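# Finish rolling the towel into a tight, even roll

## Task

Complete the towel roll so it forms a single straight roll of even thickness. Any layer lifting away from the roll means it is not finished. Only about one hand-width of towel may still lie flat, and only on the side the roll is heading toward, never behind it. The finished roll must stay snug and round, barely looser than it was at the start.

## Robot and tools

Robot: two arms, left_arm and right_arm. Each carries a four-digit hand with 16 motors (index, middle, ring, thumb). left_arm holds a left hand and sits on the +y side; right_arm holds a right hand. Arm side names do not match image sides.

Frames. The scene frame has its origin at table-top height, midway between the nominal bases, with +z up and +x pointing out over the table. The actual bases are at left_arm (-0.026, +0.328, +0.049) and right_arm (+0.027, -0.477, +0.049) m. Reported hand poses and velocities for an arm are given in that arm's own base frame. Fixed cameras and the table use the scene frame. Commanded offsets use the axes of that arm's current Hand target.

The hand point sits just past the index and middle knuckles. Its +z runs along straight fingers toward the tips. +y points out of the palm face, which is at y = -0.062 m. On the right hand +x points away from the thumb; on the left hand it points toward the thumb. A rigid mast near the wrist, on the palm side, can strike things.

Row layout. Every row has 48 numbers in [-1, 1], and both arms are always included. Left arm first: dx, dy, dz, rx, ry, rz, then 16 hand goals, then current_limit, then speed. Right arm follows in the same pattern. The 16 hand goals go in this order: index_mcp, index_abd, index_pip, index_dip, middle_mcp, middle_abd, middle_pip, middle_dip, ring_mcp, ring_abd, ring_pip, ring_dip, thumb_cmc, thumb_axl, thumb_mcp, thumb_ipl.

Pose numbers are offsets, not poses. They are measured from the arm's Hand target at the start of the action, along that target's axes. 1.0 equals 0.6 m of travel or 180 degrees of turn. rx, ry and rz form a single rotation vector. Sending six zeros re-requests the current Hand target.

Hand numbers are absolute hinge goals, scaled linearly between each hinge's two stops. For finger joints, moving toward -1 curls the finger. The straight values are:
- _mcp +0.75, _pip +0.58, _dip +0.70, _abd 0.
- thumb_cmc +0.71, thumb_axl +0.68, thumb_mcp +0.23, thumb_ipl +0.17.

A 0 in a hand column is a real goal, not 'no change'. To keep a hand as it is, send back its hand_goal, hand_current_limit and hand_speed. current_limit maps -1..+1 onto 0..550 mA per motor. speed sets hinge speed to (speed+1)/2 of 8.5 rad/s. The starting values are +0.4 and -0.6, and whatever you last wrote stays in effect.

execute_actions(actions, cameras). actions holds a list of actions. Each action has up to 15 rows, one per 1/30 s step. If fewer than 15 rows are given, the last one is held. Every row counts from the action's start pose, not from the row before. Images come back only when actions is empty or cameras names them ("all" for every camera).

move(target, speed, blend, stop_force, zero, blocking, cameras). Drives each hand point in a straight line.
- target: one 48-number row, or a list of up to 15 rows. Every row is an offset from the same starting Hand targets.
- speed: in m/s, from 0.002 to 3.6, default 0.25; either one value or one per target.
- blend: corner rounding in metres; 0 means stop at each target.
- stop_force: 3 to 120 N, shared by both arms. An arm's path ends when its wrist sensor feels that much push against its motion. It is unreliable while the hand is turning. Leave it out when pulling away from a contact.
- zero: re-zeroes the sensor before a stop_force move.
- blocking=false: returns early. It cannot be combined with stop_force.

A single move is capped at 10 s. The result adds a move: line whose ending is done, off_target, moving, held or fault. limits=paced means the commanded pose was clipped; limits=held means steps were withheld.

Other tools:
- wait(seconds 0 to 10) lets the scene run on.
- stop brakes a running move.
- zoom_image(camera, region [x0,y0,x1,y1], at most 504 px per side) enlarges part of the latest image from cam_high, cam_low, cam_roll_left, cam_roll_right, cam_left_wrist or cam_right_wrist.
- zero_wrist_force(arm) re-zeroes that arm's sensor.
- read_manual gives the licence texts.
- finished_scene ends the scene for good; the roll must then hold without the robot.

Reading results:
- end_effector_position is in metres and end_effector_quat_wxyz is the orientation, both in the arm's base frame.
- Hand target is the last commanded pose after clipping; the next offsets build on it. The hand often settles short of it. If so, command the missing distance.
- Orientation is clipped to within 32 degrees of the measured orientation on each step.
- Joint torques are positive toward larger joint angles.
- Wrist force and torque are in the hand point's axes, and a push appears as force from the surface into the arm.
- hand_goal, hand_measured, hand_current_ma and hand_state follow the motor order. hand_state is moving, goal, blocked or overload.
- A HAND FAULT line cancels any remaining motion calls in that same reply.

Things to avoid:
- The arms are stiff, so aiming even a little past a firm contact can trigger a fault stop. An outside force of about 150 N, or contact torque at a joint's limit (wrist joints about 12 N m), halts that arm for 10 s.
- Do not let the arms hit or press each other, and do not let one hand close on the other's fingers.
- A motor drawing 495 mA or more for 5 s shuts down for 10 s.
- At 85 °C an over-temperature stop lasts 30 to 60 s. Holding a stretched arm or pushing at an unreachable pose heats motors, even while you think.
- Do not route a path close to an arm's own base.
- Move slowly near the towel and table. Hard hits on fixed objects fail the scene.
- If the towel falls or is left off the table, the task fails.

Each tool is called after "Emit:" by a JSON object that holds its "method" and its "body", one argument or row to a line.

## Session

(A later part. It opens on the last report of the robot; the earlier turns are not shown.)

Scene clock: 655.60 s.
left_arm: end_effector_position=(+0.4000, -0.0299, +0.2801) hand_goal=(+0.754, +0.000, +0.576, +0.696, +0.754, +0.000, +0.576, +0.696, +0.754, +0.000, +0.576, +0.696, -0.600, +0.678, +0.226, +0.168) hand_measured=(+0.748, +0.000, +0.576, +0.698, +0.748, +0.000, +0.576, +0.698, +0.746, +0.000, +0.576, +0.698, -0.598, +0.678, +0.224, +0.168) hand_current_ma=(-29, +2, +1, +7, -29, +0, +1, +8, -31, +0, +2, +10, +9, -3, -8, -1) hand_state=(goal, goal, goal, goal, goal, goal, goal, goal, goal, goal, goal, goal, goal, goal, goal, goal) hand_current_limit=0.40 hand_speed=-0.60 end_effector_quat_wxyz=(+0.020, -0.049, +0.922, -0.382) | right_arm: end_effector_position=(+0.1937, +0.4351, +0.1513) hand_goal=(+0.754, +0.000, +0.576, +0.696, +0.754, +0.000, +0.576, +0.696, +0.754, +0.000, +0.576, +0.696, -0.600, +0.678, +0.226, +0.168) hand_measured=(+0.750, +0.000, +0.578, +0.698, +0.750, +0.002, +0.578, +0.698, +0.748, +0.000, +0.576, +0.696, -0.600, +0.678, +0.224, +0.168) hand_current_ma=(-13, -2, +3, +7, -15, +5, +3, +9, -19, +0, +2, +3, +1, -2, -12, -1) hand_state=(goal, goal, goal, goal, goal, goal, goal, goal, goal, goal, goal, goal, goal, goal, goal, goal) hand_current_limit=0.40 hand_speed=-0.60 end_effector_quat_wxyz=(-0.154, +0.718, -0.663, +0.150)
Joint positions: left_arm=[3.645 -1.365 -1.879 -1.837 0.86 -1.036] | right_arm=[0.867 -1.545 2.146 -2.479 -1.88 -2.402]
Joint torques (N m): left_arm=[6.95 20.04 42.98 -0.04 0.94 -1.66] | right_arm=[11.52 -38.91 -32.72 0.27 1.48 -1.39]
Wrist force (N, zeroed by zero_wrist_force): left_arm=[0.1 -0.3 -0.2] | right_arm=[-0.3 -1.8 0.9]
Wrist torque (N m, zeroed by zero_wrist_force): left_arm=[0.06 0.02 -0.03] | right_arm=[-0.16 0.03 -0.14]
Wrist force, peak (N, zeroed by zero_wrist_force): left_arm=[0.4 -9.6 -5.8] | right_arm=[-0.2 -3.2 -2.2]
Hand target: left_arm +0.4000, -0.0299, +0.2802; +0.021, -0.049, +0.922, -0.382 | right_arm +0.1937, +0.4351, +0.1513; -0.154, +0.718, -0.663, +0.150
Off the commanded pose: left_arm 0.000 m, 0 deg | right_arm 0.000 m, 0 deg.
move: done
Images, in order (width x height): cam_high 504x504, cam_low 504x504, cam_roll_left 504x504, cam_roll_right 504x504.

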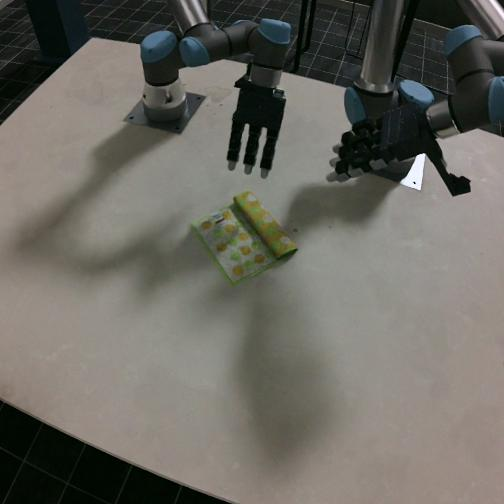

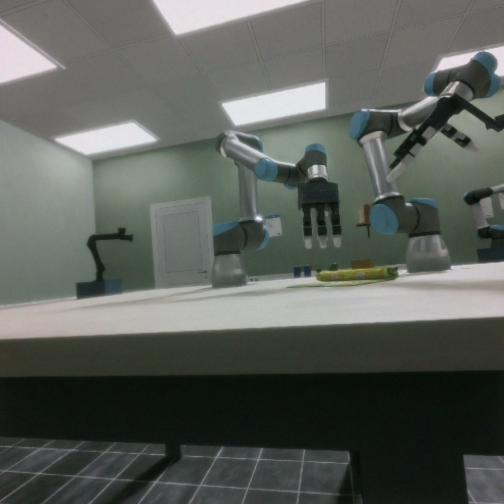

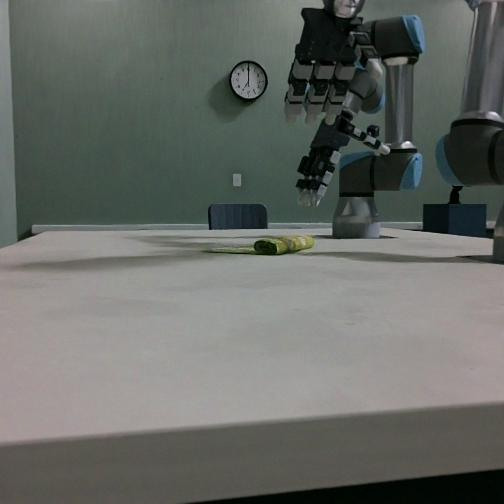

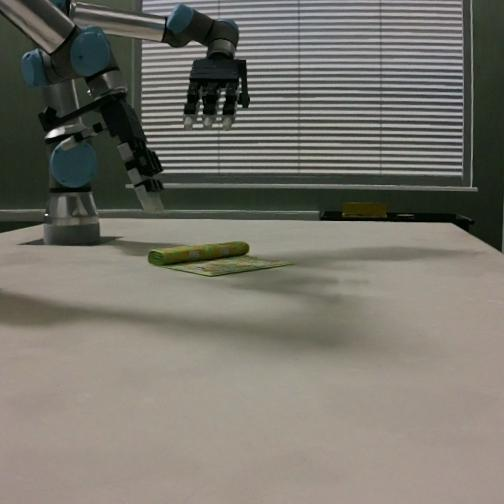

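Emit:
{"method": "move", "body": {
  "target": [
    [0,0,0,0,0,0,0.754,0.25,0.576,0.696,0.754,0,0.576,0.696,0.754,-0.25,0.576,0.696,-0.6,0.678,0.226,0.168,0.4,-0.6, 0.1479,-0.3245,-0.0671,0,-0.1607,-0.3447,0.754,0.25,0.576,0.696,0.754,0,0.576,0.696,0.754,-0.25,0.576,0.696,-0.6,0.678,0.226,0.168,0.4,-0.6],
    [0,0,0,0,0,0,0.754,0.25,0.576,0.696,0.754,0,0.576,0.696,0.754,-0.25,0.576,0.696,-0.6,0.678,0.226,0.168,0.4,-0.6, 0.1724,-0.5108,0.1302,0,-0.3214,-0.6893,0.754,0.25,0.576,0.696,0.754,0,0.576,0.696,0.754,-0.25,0.576,0.696,-0.6,0.678,0.226,0.168,0.4,-0.6]
  ],
  "speed": 0.4,
  "blend": 0.03,
  "cameras": ["cam_high"]
}}

Emit:
{"method": "move", "body": {
  "target": [0.2072,-0.0707,0.3502,-0.105,-0.150,-0.215,0.754,0.25,0.576,0.696,0.754,0,0.576,0.696,0.754,-0.25,0.576,0.696,-0.6,0.678,0.226,0.168,0.4,-0.6, 0,0,0,0,0,0,0.754,0.25,0.576,0.696,0.754,0,0.576,0.696,0.754,-0.25,0.576,0.696,-0.6,0.678,0.226,0.168,0.4,-0.6],
  "speed": 0.3,
  "cameras": ["all"]
}}

Scene clock: 742.70 s.
left_arm: end_effector_position=(+0.4000, -0.0299, +0.2802) hand_goal=(+0.754, +0.250, +0.576, +0.696, +0.754, +0.000, +0.576, +0.696, +0.754, -0.250, +0.576, +0.696, -0.600, +0.678, +0.226, +0.168) hand_measured=(+0.748, +0.244, +0.576, +0.698, +0.748, +0.000, +0.576, +0.698, +0.746, -0.246, +0.576, +0.698, -0.598, +0.678, +0.224, +0.168) hand_current_ma=(-29, -20, +1, +7, -29, +0, +1, +8, -31, +13, +2, +10, +9, -3, -8, -1) hand_state=(goal, goal, goal, goal, goal, goal, goal, goal, goal, goal, goal, goal, goal, goal, goal, goal) hand_current_limit=0.40 hand_speed=-0.60 end_effector_quat_wxyz=(+0.021, -0.049, +0.922, -0.382) | right_arm: end_effector_position=(+0.5118, +0.3565, +0.2097) hand_goal=(+0.754, +0.250, +0.576, +0.696, +0.754, +0.000, +0.576, +0.696, +0.754, -0.250, +0.576, +0.696, -0.600, +0.678, +0.226, +0.168) hand_measured=(+0.750, +0.246, +0.578, +0.698, +0.750, +0.002, +0.576, +0.698, +0.748, -0.246, +0.576, +0.696, -0.600, +0.678, +0.224, +0.168) hand_current_ma=(-13, -12, +3, +7, -15, +4, +3, +9, -19, +13, +2, +3, +2, -2, -12, -1) hand_state=(goal, goal, goal, goal, goal, goal, goal, goal, goal, goal, goal, goal, goal, goal, goal, goal) hand_current_limit=0.40 hand_speed=-0.60 end_effector_quat_wxyz=(-0.191, +0.881, +0.422, -0.098) end_effector_velocity=(+0.000, +0.001, +0.001) end_effector_angular_velocity=(+0.004, -0.003, +0.008)
Joint positions: left_arm=[3.645 -1.365 -1.879 -1.837 0.86 -1.036] | right_arm=[0.386 -1.188 1.394 -1.547 -1.202 -5.262]
Joint velocities: left_arm=[within noise] | right_arm=[0.001 -0.001 0 -0.001 0.001 -0.008]
Joint torques (N m): left_arm=[6.82 19.12 41.74 0.13 -1.02 -1.38] | right_arm=[8.22 -65.47 -11.37 -2.96 0.52 -1.64]
Wrist force (N, zeroed by zero_wrist_force): left_arm=[0.2 -0.4 0.0] | right_arm=[0.0 -1.2 0.9]
Wrist torque (N m, zeroed by zero_wrist_force): left_arm=[0.02 0.00 -0.02] | right_arm=[-0.06 0.01 -0.02]
Wrist force, peak (N, zeroed by zero_wrist_force): left_arm=[0.3 -0.7 -0.5] | right_arm=[0.7 -2.9 0.9]
Hand target: left_arm +0.4000, -0.0299, +0.2802; +0.021, -0.049, +0.922, -0.382 | right_arm +0.5117, +0.3566, +0.2098; -0.191, +0.881, +0.422, -0.098
Off the commanded pose: left_arm 0.000 m, 0 deg | right_arm 0.000 m, 0 deg.
move: done; blend cut to 0 m at target 1
Images, in order (width x height): cam_high 504x504.

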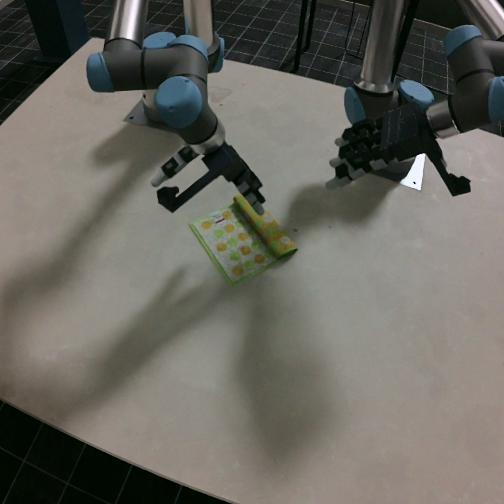

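Scene clock: 744.70 s.
left_arm: end_effector_position=(+0.2954, -0.2208, +0.1617) hand_goal=(+0.754, +0.250, +0.576, +0.696, +0.754, +0.000, +0.576, +0.696, +0.754, -0.250, +0.576, +0.696, -0.600, +0.678, +0.226, +0.168) hand_measured=(+0.746, +0.246, +0.576, +0.698, +0.746, +0.000, +0.576, +0.698, +0.746, -0.248, +0.576, +0.698, -0.600, +0.678, +0.224, +0.168) hand_current_ma=(-34, -15, +0, +7, -36, +0, +0, +8, -39, +8, +0, +10, +2, -3, -11, -1) hand_state=(goal, goal, goal, goal, goal, goal, goal, goal, goal, goal, goal, goal, goal, goal, goal, goal) hand_current_limit=0.40 hand_speed=-0.60 end_effector_quat_wxyz=(+0.096, -0.436, +0.873, -0.194) end_effector_velocity=(+0.000, -0.001, +0.001) end_effector_angular_velocity=(+0.001, -0.002, +0.005) | right_arm: end_effector_position=(+0.5117, +0.3566, +0.2098) hand_goal=(+0.754, +0.250, +0.576, +0.696, +0.754, +0.000, +0.576, +0.696, +0.754, -0.250, +0.576, +0.696, -0.600, +0.678, +0.226, +0.168) hand_measured=(+0.750, +0.246, +0.578, +0.698, +0.750, +0.002, +0.576, +0.698, +0.748, -0.246, +0.576, +0.696, -0.600, +0.678, +0.224, +0.168) hand_current_ma=(-13, -12, +3, +7, -15, +4, +3, +9, -19, +13, +2, +3, +2, -2, -12, -1) hand_state=(goal, goal, goal, goal, goal, goal, goal, goal, goal, goal, goal, goal, goal, goal, goal, goal) hand_current_limit=0.40 hand_speed=-0.60 end_effector_quat_wxyz=(-0.191, +0.881, +0.422, -0.098)
Joint positions: left_arm=[2.957 -1.33 -2.37 -0.618 1.381 -2.72] | right_arm=[0.386 -1.188 1.394 -1.547 -1.202 -5.262]
Joint velocities: left_arm=[-0.003 0 0.002 0.002 0.004 -0.007] | right_arm=[within noise]
Joint torques (N m): left_arm=[-7.78 11.88 39.59 4.52 1.81 -2.64] | right_arm=[11.16 -66.92 -7.2 0.68 -1.65 0.47]
Wrist force (N, zeroed by zero_wrist_force): left_arm=[0.3 -0.5 -0.2] | right_arm=[0.1 -1.2 0.9]
Wrist torque (N m, zeroed by zero_wrist_force): left_arm=[0.04 -0.02 -0.02] | right_arm=[-0.06 -0.01 -0.01]
Wrist force, peak (N, zeroed by zero_wrist_force): left_arm=[-1.5 5.2 -4.3] | right_arm=[0.0 -1.3 1.3]
Hand target: left_arm +0.2955, -0.2208, +0.1617; +0.096, -0.436, +0.873, -0.194 | right_arm +0.5117, +0.3566, +0.2098; -0.191, +0.881, +0.422, -0.098
Off the commanded pose: left_arm 0.000 m, 0 deg | right_arm 0.000 m, 0 deg.
move: done
camera_calibration:
cam_left_wrist: T_world_to_cam=[[0.917533, 0.258615, 0.302077, -0.294396], [-0.158884, -0.457953, 0.874663, -0.237674], [0.364538, -0.850527, -0.379097, -0.109462], [0, 0, 0, 1]] pos_world=[0.272259, -0.125809, 0.255318]
cam_right_wrist: T_world_to_cam=[[0.00442758, -0.95715, -0.289559, 0.433183], [-0.446574, -0.260976, 0.855841, 0.101595], [-0.894736, 0.12552, -0.428593, 0.629014], [0, 0, 0, 1]] pos_world=[0.606253, 0.362181, 0.308074]

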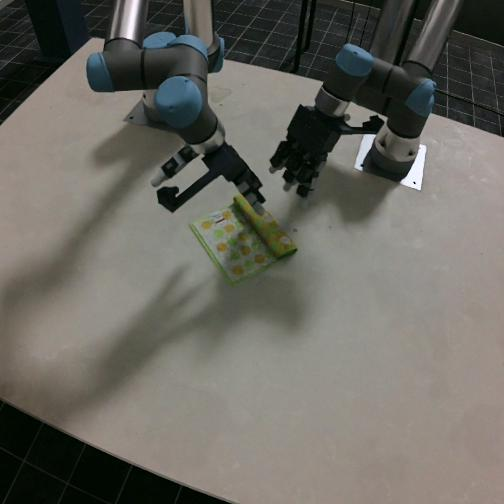

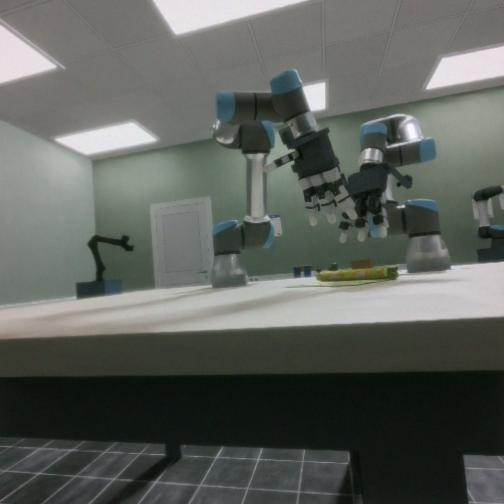

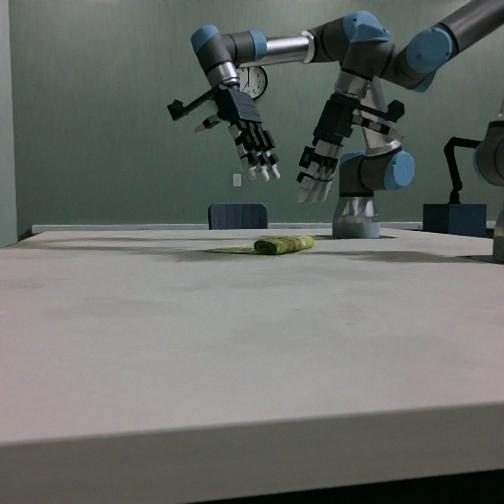

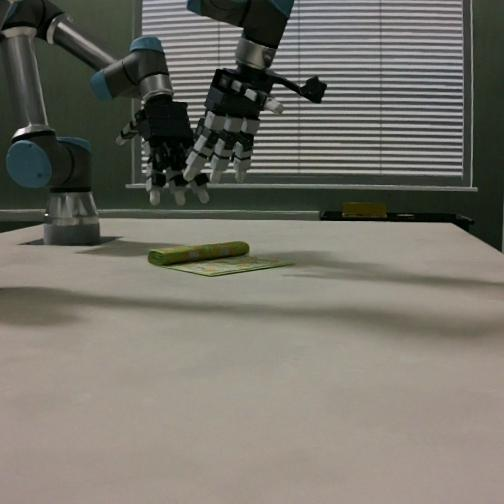

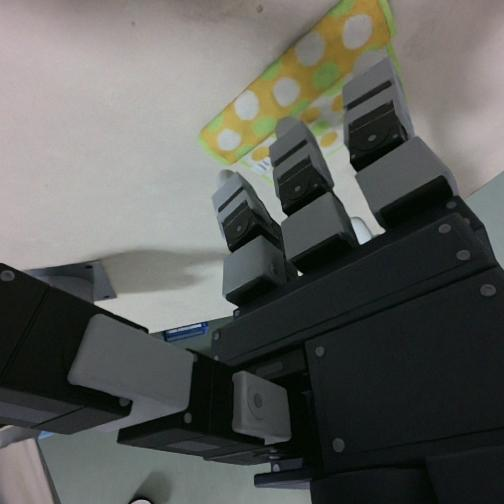

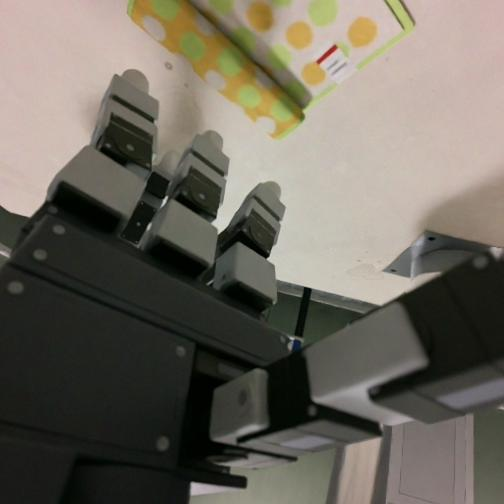

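Emit:
{"method": "zoom_image", "body": {
  "camera": "cam_left_wrist",
  "region": [170, 0, 430, 220]
}}

Emit:
{"method": "zoom_image", "body": {
  "camera": "cam_right_wrist",
  "region": [90, 0, 430, 260]
}}

Emit:
{"method": "zoom_image", "body": {
  "camera": "cam_high",
  "region": [180, 180, 320, 300]
}}

Scaled by 1.938 from the camera's 504x504 image, which has a finer 720x720 frame.

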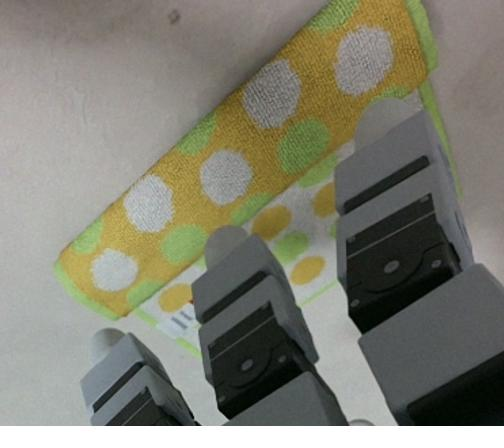

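Scaled by 1.482 from the camera's 504x504 image, which has a finer 720x720 frame.

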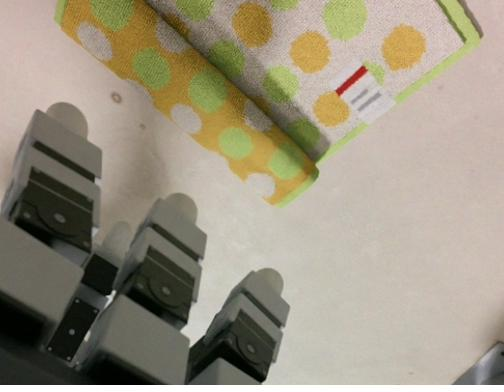

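Scaled by 3.600 from the camera's 504x504 image, which has a finer 720x720 frame.

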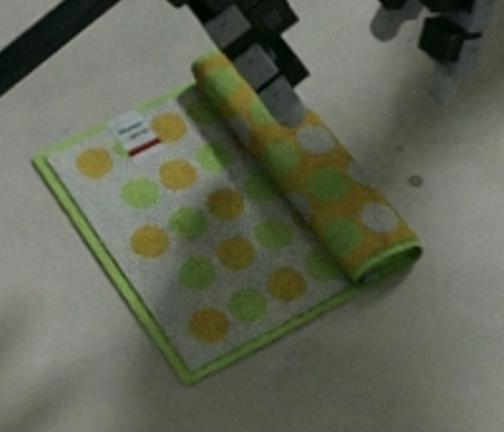

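Emit:
{"method": "move", "body": {
  "target": [-0.0025,0.0347,0.18,0,0,0,0.754,0.25,0.576,0.696,0.754,0,0.576,0.696,0.754,-0.25,0.576,0.696,-0.6,0.678,0.226,0.168,0.4,-0.6, 0.0303,0.0797,0.174,0,0,0,0.754,0.25,0.576,0.696,0.754,0,0.576,0.696,0.754,-0.25,0.576,0.696,-0.6,0.678,0.226,0.168,0.4,-0.6],
  "speed": 0.15,
  "cameras": ["all"]
}}

Emit:
{"method": "zoom_image", "body": {
  "camera": "cam_roll_right",
  "region": [120, 190, 310, 290]
}}

Emit:
{"method": "zoom_image", "body": {
  "camera": "cam_roll_left",
  "region": [200, 180, 340, 270]
}}

Emit:
{"method": "zoom_image", "body": {
  "camera": "cam_high",
  "region": [180, 170, 320, 290]
}}

Emit:
{"method": "zoom_image", "body": {
  "camera": "cam_low",
  "region": [280, 210, 420, 310]
}}

Scene clock: 812.10 s.
left_arm: end_effector_position=(+0.3175, -0.2357, +0.0551) hand_goal=(+0.754, +0.250, +0.576, +0.696, +0.754, +0.000, +0.576, +0.696, +0.754, -0.250, +0.576, +0.696, -0.600, +0.678, +0.226, +0.168) hand_measured=(+0.746, +0.246, +0.576, +0.698, +0.746, +0.000, +0.576, +0.698, +0.746, -0.248, +0.576, +0.698, -0.600, +0.678, +0.224, +0.168) hand_current_ma=(-33, -15, +0, +7, -34, +0, +0, +7, -38, +8, +0, +10, +2, -3, -13, -1) hand_state=(goal, goal, goal, goal, goal, goal, goal, goal, goal, goal, goal, goal, goal, goal, goal, goal) hand_current_limit=0.40 hand_speed=-0.60 end_effector_quat_wxyz=(+0.096, -0.437, +0.873, -0.194) end_effector_velocity=(+0.001, +0.000, +0.000) end_effector_angular_velocity=(+0.000, -0.004, -0.002) | right_arm: end_effector_position=(+0.5219, +0.3700, +0.0946) hand_goal=(+0.754, +0.250, +0.576, +0.696, +0.754, +0.000, +0.576, +0.696, +0.754, -0.250, +0.576, +0.696, -0.600, +0.678, +0.226, +0.168) hand_measured=(+0.750, +0.246, +0.578, +0.698, +0.750, +0.002, +0.576, +0.698, +0.748, -0.246, +0.576, +0.696, -0.600, +0.678, +0.224, +0.168) hand_current_ma=(-13, -12, +3, +7, -15, +4, +3, +9, -19, +12, +2, +3, +2, -2, -12, -1) hand_state=(goal, goal, goal, goal, goal, goal, goal, goal, goal, goal, goal, goal, goal, goal, goal, goal) hand_current_limit=0.40 hand_speed=-0.60 end_effector_quat_wxyz=(-0.191, +0.881, +0.422, -0.098)
Joint positions: left_arm=[2.926 -1.668 -2.452 -0.193 1.393 -2.749] | right_arm=[0.399 -1.062 1.519 -1.802 -1.199 -5.249]
Joint velocities: left_arm=[0.001 -0.002 0.001 0.005 0 0.002] | right_arm=[within noise]
Joint torques (N m): left_arm=[7.18 6.3 31.15 4.74 -0.74 2.55] | right_arm=[-6.89 -70.48 -35.4 -2.97 0.62 -1.65]
Wrist force (N, zeroed by zero_wrist_force): left_arm=[0.2 -0.7 -0.2] | right_arm=[-0.4 -1.2 1.0]
Wrist torque (N m, zeroed by zero_wrist_force): left_arm=[0.01 0.04 0.00] | right_arm=[-0.10 0.02 -0.05]
Wrist force, peak (N, zeroed by zero_wrist_force): left_arm=[-0.1 -1.5 -2.9] | right_arm=[-0.6 -2.7 -1.4]
Hand target: left_arm +0.3176, -0.2357, +0.0550; +0.096, -0.436, +0.873, -0.194 | right_arm +0.5221, +0.3700, +0.0948; -0.191, +0.881, +0.422, -0.098
Off the commanded pose: left_arm 0.000 m, 0 deg | right_arm 0.000 m, 0 deg.
move: done
camera_calibration:
cam_left_wrist: T_world_to_cam=[[0.917441, 0.258864, 0.302145, -0.278541], [-0.158781, -0.458097, 0.874606, -0.147835], [0.364816, -0.850374, -0.379174, -0.170737], [0, 0, 0, 1]] pos_world=[0.294359, -0.140809, 0.148718]
cam_right_wrist: T_world_to_cam=[[0.00425983, -0.957216, -0.289343, 0.412663], [-0.446087, -0.26078, 0.856154, 0.207935], [-0.894979, 0.125425, -0.428113, 0.587223], [0, 0, 0, 1]] pos_world=[0.616552, 0.375581, 0.192774]

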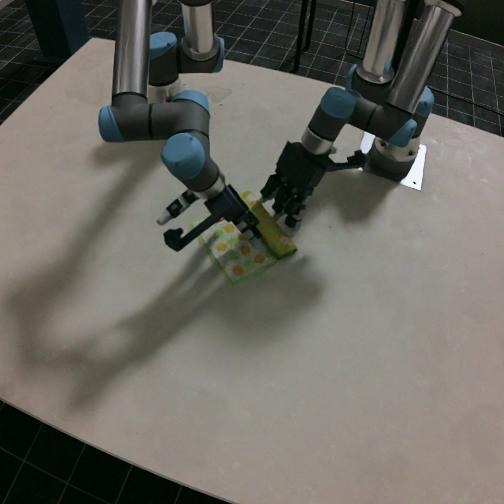

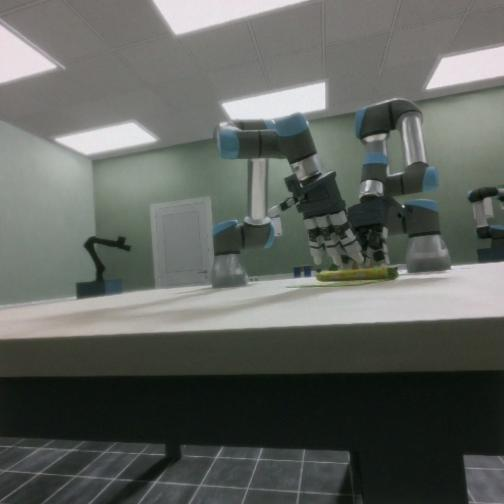

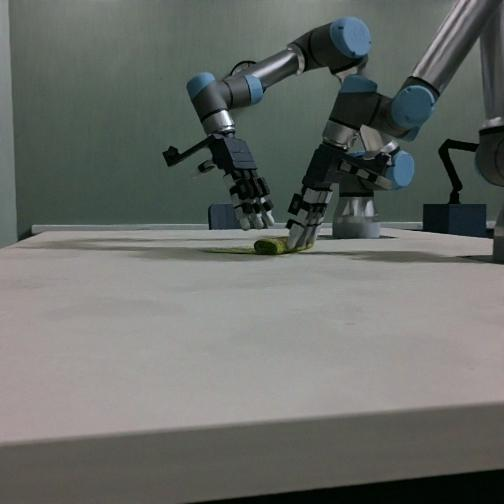

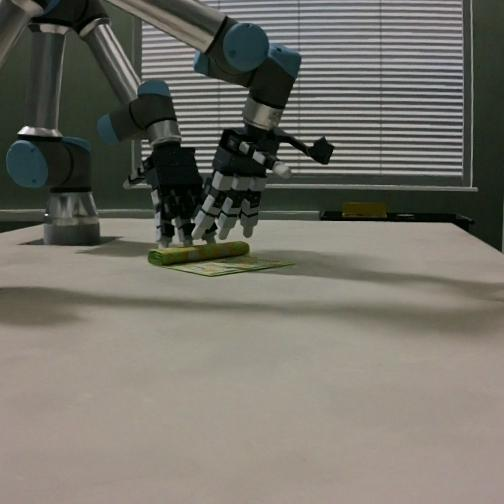

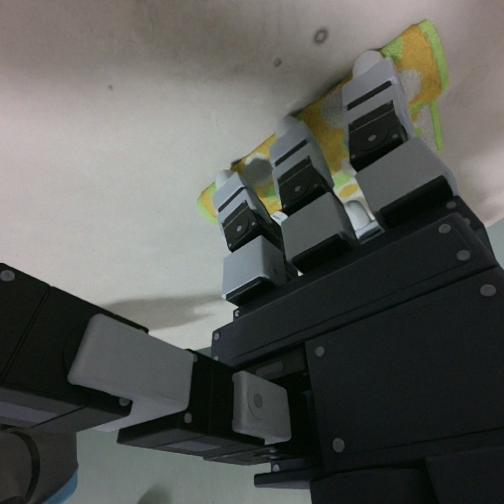

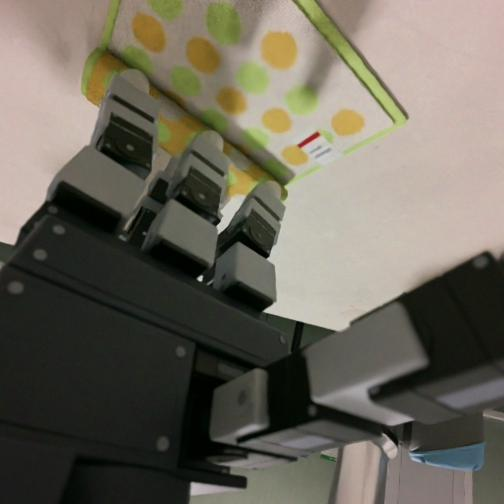

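Scaled by 2.653 from the camera's 504x504 image, which has a finer 720x720 frame.

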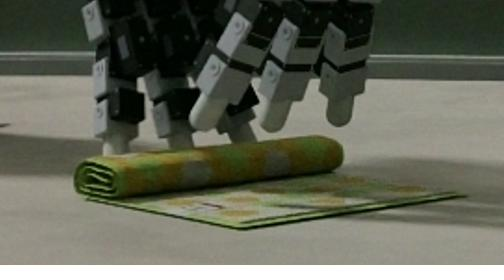

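Scaled by 3.600 from the camera's 504x504 image, which has a finer 720x720 frame.

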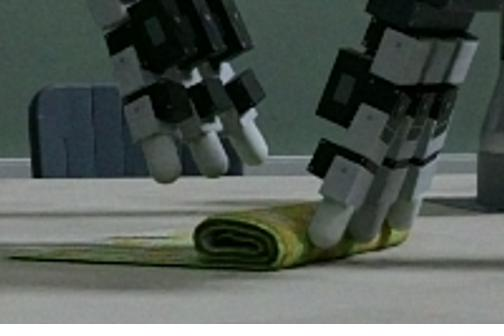

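Scaled by 3.600 from the camera's 504x504 image, which has a finer 720x720 frame.

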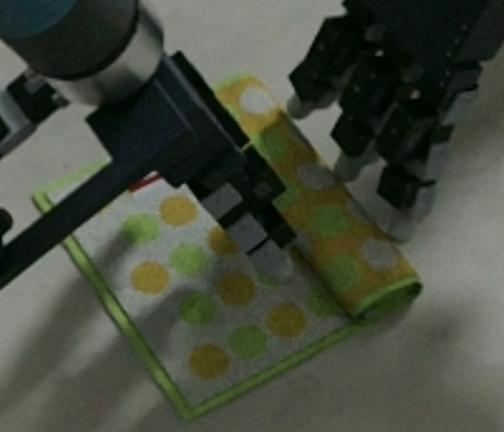

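Scaled by 3.600 from the camera's 504x504 image, which has a finer 720x720 frame.

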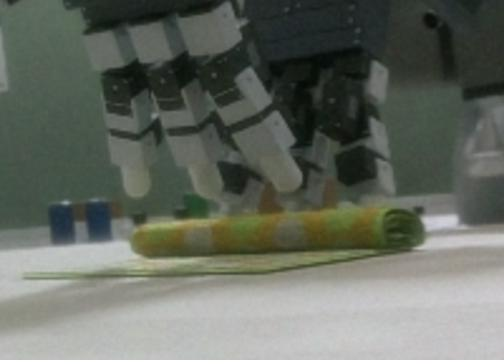

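Emit:
{"method": "move", "body": {
  "target": [0,0.0317,0.068,0,0,0,0.754,0.25,0.576,0.696,0.754,0,0.576,0.696,0.754,-0.25,0.576,0.696,-0.6,0.678,0.226,0.168,0.4,-0.6, 0,0.0599,0.1284,0,0,0,0.754,0.25,0.576,0.696,0.754,0,0.576,0.696,0.754,-0.25,0.576,0.696,-0.6,0.678,0.226,0.168,0.4,-0.6],
  "speed": 0.03,
  "stop_force": 3,
  "cameras": ["cam_high","cam_roll_left","cam_roll_right","cam_low"]
}}

Emit:
{"method": "zoom_image", "body": {
  "camera": "cam_roll_right",
  "region": [120, 190, 310, 290]
}}

Emit:
{"method": "zoom_image", "body": {
  "camera": "cam_roll_left",
  "region": [200, 180, 340, 270]
}}

Emit:
{"method": "zoom_image", "body": {
  "camera": "cam_high",
  "region": [180, 170, 320, 290]
}}

Emit:
{"method": "zoom_image", "body": {
  "camera": "cam_low",
  "region": [280, 210, 420, 310]
}}

Scene clock: 840.60 s.
left_arm: end_effector_position=(+0.3176, -0.2357, +0.0446) hand_goal=(+0.754, +0.250, +0.576, +0.696, +0.754, +0.000, +0.576, +0.696, +0.754, -0.250, +0.576, +0.696, -0.600, +0.678, +0.226, +0.168) hand_measured=(+0.746, +0.246, +0.576, +0.698, +0.748, +0.000, +0.576, +0.694, +0.746, -0.248, +0.576, +0.698, -0.600, +0.678, +0.224, +0.168) hand_current_ma=(-33, -15, +0, +7, -25, +2, -2, -4, -38, +8, +0, +10, +2, -3, -13, -1) hand_state=(goal, goal, goal, goal, goal, goal, goal, goal, goal, goal, goal, goal, goal, goal, goal, goal) hand_current_limit=0.40 hand_speed=-0.60 end_effector_quat_wxyz=(+0.096, -0.436, +0.873, -0.194) | right_arm: end_effector_position=(+0.5219, +0.3694, +0.0475) hand_goal=(+0.754, +0.250, +0.576, +0.696, +0.754, +0.000, +0.576, +0.696, +0.754, -0.250, +0.576, +0.696, -0.600, +0.678, +0.226, +0.168) hand_measured=(+0.750, +0.246, +0.578, +0.698, +0.754, +0.000, +0.578, +0.698, +0.756, -0.254, +0.578, +0.696, -0.600, +0.678, +0.224, +0.168) hand_current_ma=(-13, -12, +3, +7, +1, -2, +4, +8, +9, -9, +8, +3, +2, -2, -12, -1) hand_state=(goal, goal, goal, goal, goal, goal, goal, goal, goal, goal, goal, goal, goal, goal, goal, goal) hand_current_limit=0.40 hand_speed=-0.60 end_effector_quat_wxyz=(-0.191, +0.881, +0.422, -0.098)
Joint positions: left_arm=[2.927 -1.701 -2.461 -0.151 1.393 -2.749] | right_arm=[0.399 -1.009 1.57 -1.906 -1.199 -5.25]
Joint torques (N m): left_arm=[3.98 34.45 29.21 3.9 -1.5 1.79] | right_arm=[-5.97 -69.67 -31.73 -4.34 -1.36 0.03]
Wrist force (N, zeroed by zero_wrist_force): left_arm=[0.1 -0.8 -5.0] | right_arm=[-0.7 -1.6 -2.1]
Wrist torque (N m, zeroed by zero_wrist_force): left_arm=[0.40 -0.06 -0.02] | right_arm=[0.22 0.21 -0.09]
Wrist force, peak (N, zeroed by zero_wrist_force): left_arm=[0.3 -1.4 -11.0] | right_arm=[-1.6 -2.4 -7.6]
Hand target: left_arm +0.3176, -0.2357, +0.0446; +0.096, -0.436, +0.873, -0.194 (not the last commanded pose) | right_arm +0.5219, +0.3694, +0.0475; -0.191, +0.881, +0.422, -0.098 (not the last commanded pose)
Off the commanded pose: left_arm 0.035 m, 0 deg | right_arm 0.038 m, 0 deg.
move: contact (left_arm, right_arm)
Images, in order (width x height): cam_high 504x504, cam_low 504x504, cam_roll_left 504x504, cam_roll_right 504x504.

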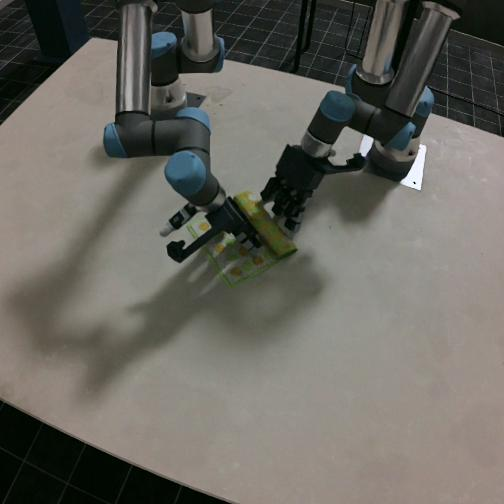

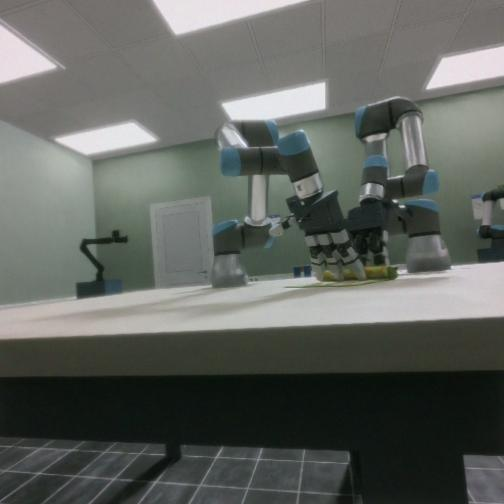

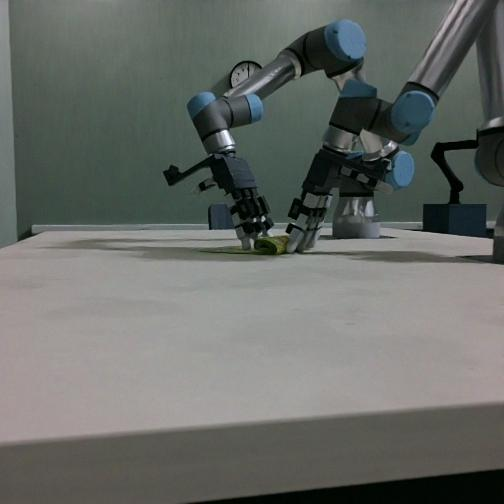

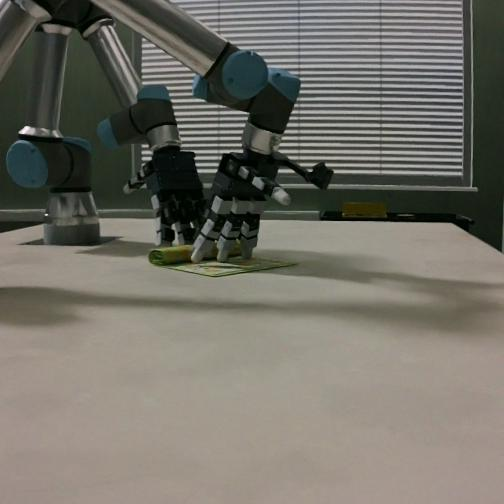

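Scaled by 2.653 from the camera's 504x504 image, which has a finer 720x720 frame.

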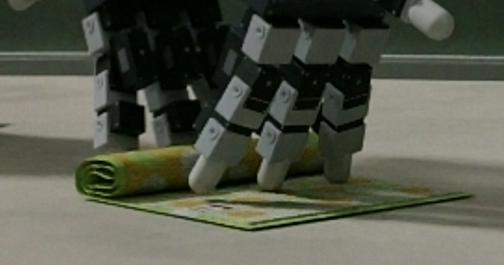

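Scaled by 3.600 from the camera's 504x504 image, which has a finer 720x720 frame.

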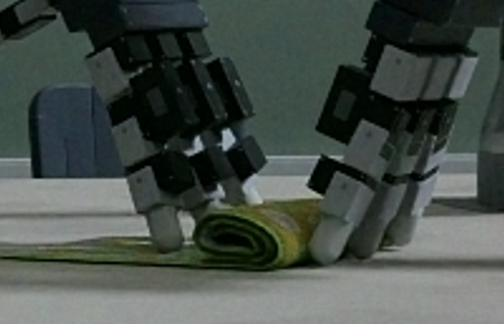

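Scaled by 3.600 from the camera's 504x504 image, which has a finer 720x720 frame.

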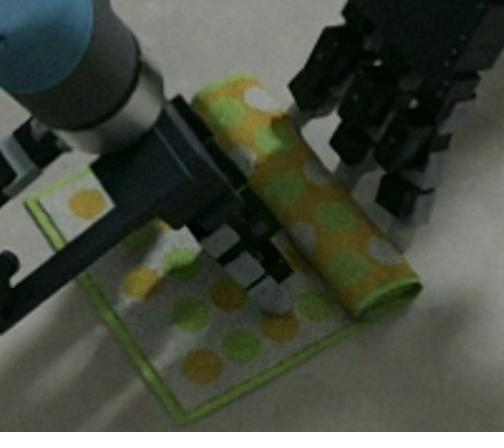

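Scaled by 3.600 from the camera's 504x504 image, which has a finer 720x720 frame.

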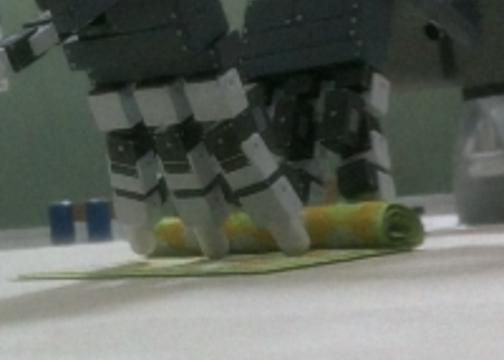

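Emit:
{"method": "move", "body": {
  "target": [
    [0,-0.0014,-0.003,0,0,0,0.754,0.25,0.576,0.696,0.754,0,0.576,0.696,0.754,-0.25,0.576,0.696,-0.6,0.678,0.226,0.168,0.4,-0.6, 0,-0.0324,-0.0695,0,0,0,0.754,0.25,0.576,0.696,0.754,0,0.576,0.696,0.754,-0.25,0.576,0.696,-0.6,0.678,0.226,0.168,0.4,-0.6],
    [0,-0.022,0.0066,0,0,0,0.754,0.25,0.576,0.696,0.754,0,0.576,0.696,0.754,-0.25,0.576,0.696,-0.6,0.678,0.226,0.168,0.4,-0.6, 0,-0.0656,-0.0264,0,0,0,0.754,0.25,0.576,0.696,0.754,0,0.576,0.696,0.754,-0.25,0.576,0.696,-0.6,0.678,0.226,0.168,0.4,-0.6]
  ],
  "speed": 0.08,
  "cameras": ["cam_high","cam_roll_left","cam_roll_right","cam_low"]
}}

Emit:
{"method": "zoom_image", "body": {
  "camera": "cam_roll_right",
  "region": [120, 190, 310, 290]
}}

Emit:
{"method": "zoom_image", "body": {
  "camera": "cam_roll_left",
  "region": [200, 180, 340, 270]
}}

Emit:
{"method": "zoom_image", "body": {
  "camera": "cam_high",
  "region": [180, 170, 320, 290]
}}

Emit:
{"method": "zoom_image", "body": {
  "camera": "cam_low",
  "region": [280, 210, 420, 310]
}}

Scene clock: 874.90 s.
left_arm: end_effector_position=(+0.3286, -0.2440, +0.0465) hand_goal=(+0.754, +0.250, +0.576, +0.696, +0.754, +0.000, +0.576, +0.696, +0.754, -0.250, +0.576, +0.696, -0.600, +0.678, +0.226, +0.168) hand_measured=(+0.746, +0.246, +0.576, +0.698, +0.748, +0.000, +0.574, +0.694, +0.746, -0.248, +0.576, +0.698, -0.600, +0.678, +0.224, +0.168) hand_current_ma=(-33, -15, +0, +7, -27, +2, -4, -4, -38, +8, +0, +10, +2, -3, -13, -1) hand_state=(goal, goal, goal, goal, goal, goal, goal, goal, goal, goal, goal, goal, goal, goal, goal, goal) hand_current_limit=0.40 hand_speed=-0.60 end_effector_quat_wxyz=(+0.096, -0.437, +0.873, -0.194) | right_arm: end_effector_position=(+0.4992, +0.3880, +0.0782) hand_goal=(+0.754, +0.250, +0.576, +0.696, +0.754, +0.000, +0.576, +0.696, +0.754, -0.250, +0.576, +0.696, -0.600, +0.678, +0.226, +0.168) hand_measured=(+0.750, +0.246, +0.576, +0.698, +0.748, +0.000, +0.576, +0.698, +0.750, -0.252, +0.576, +0.696, -0.600, +0.678, +0.224, +0.168) hand_current_ma=(-16, -12, +3, +7, -18, -2, +2, +8, -16, -6, +2, +3, +2, -2, -12, -1) hand_state=(goal, goal, goal, goal, goal, goal, goal, goal, goal, goal, goal, goal, goal, goal, goal, goal) hand_current_limit=0.40 hand_speed=-0.60 end_effector_quat_wxyz=(-0.191, +0.881, +0.422, -0.098)
Joint positions: left_arm=[2.911 -1.724 -2.423 -0.163 1.399 -2.764] | right_arm=[0.439 -1.061 1.568 -1.868 -1.19 -5.208]
Joint torques (N m): left_arm=[7 35.39 -1.79 3.11 -0.57 2.61] | right_arm=[-12 -20.84 -35.76 0.44 -1.19 -1.81]
Wrist force (N, zeroed by zero_wrist_force): left_arm=[-0.1 -0.3 -0.2] | right_arm=[-0.6 -1.2 1.3]
Wrist torque (N m, zeroed by zero_wrist_force): left_arm=[0.06 0.05 -0.05] | right_arm=[-0.11 0.02 -0.21]
Wrist force, peak (N, zeroed by zero_wrist_force): left_arm=[0.1 -0.8 -5.2] | right_arm=[-0.8 -1.6 -2.7]
Hand target: left_arm +0.3285, -0.2439, +0.0465; +0.096, -0.436, +0.873, -0.194 | right_arm +0.4994, +0.3879, +0.0783; -0.191, +0.881, +0.422, -0.098
Off the commanded pose: left_arm 0.000 m, 0 deg | right_arm 0.000 m, 0 deg.
move: done
Images, in order (width x height): cam_high 504x504, cam_low 504x504, cam_roll_left 504x504, cam_roll_right 504x504.

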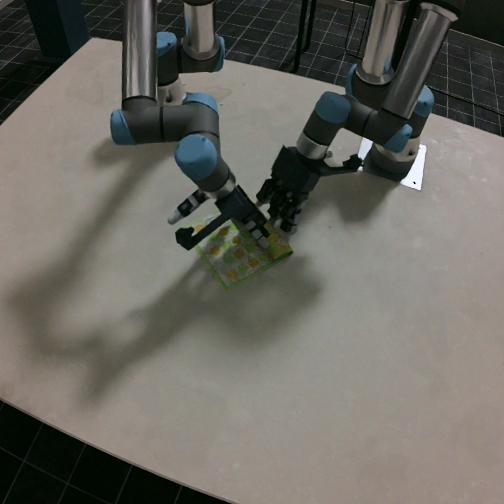

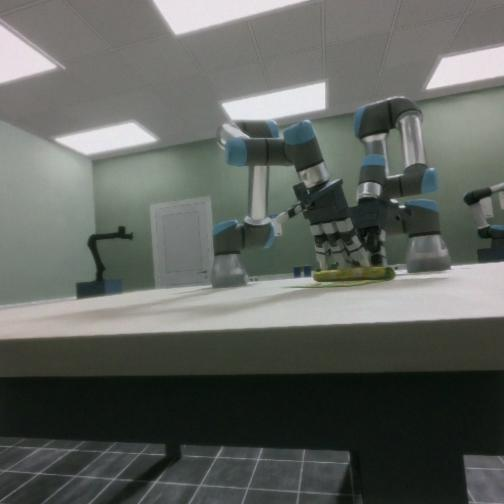

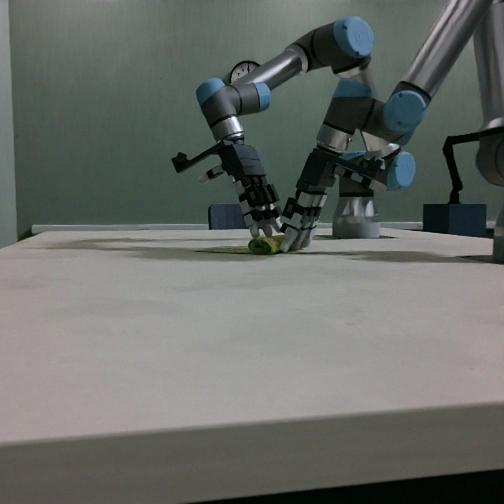

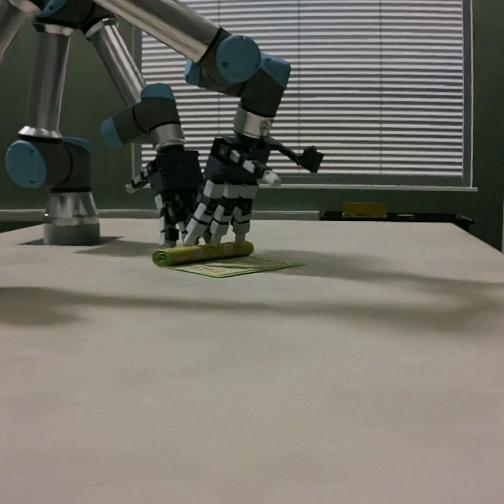

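Scaled by 2.653 from the camera's 504x504 image, which has a finer 720x720 frame.

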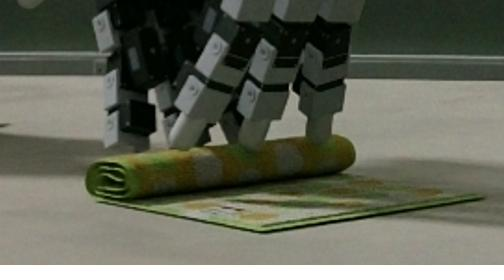

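Scaled by 3.600 from the camera's 504x504 image, which has a finer 720x720 frame.

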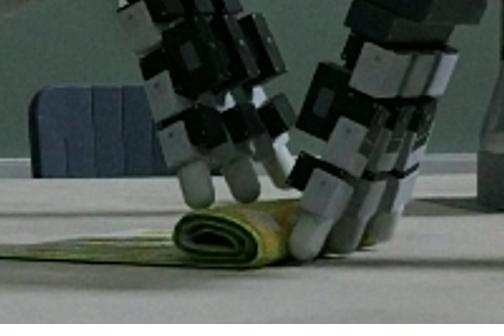

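Scaled by 3.600 from the camera's 504x504 image, which has a finer 720x720 frame.

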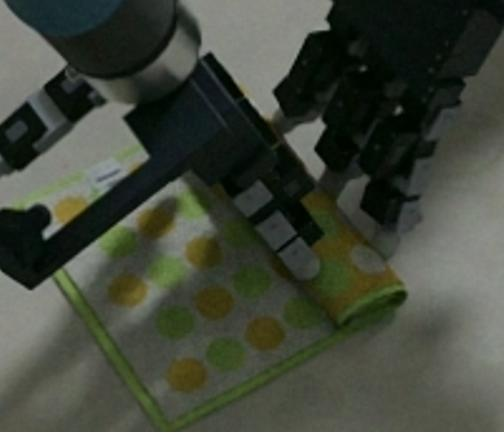

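Scaled by 3.600 from the camera's 504x504 image, which has a finer 720x720 frame.

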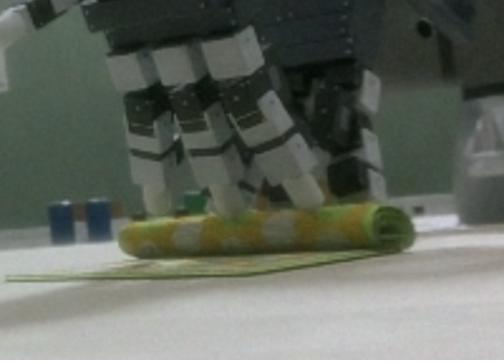

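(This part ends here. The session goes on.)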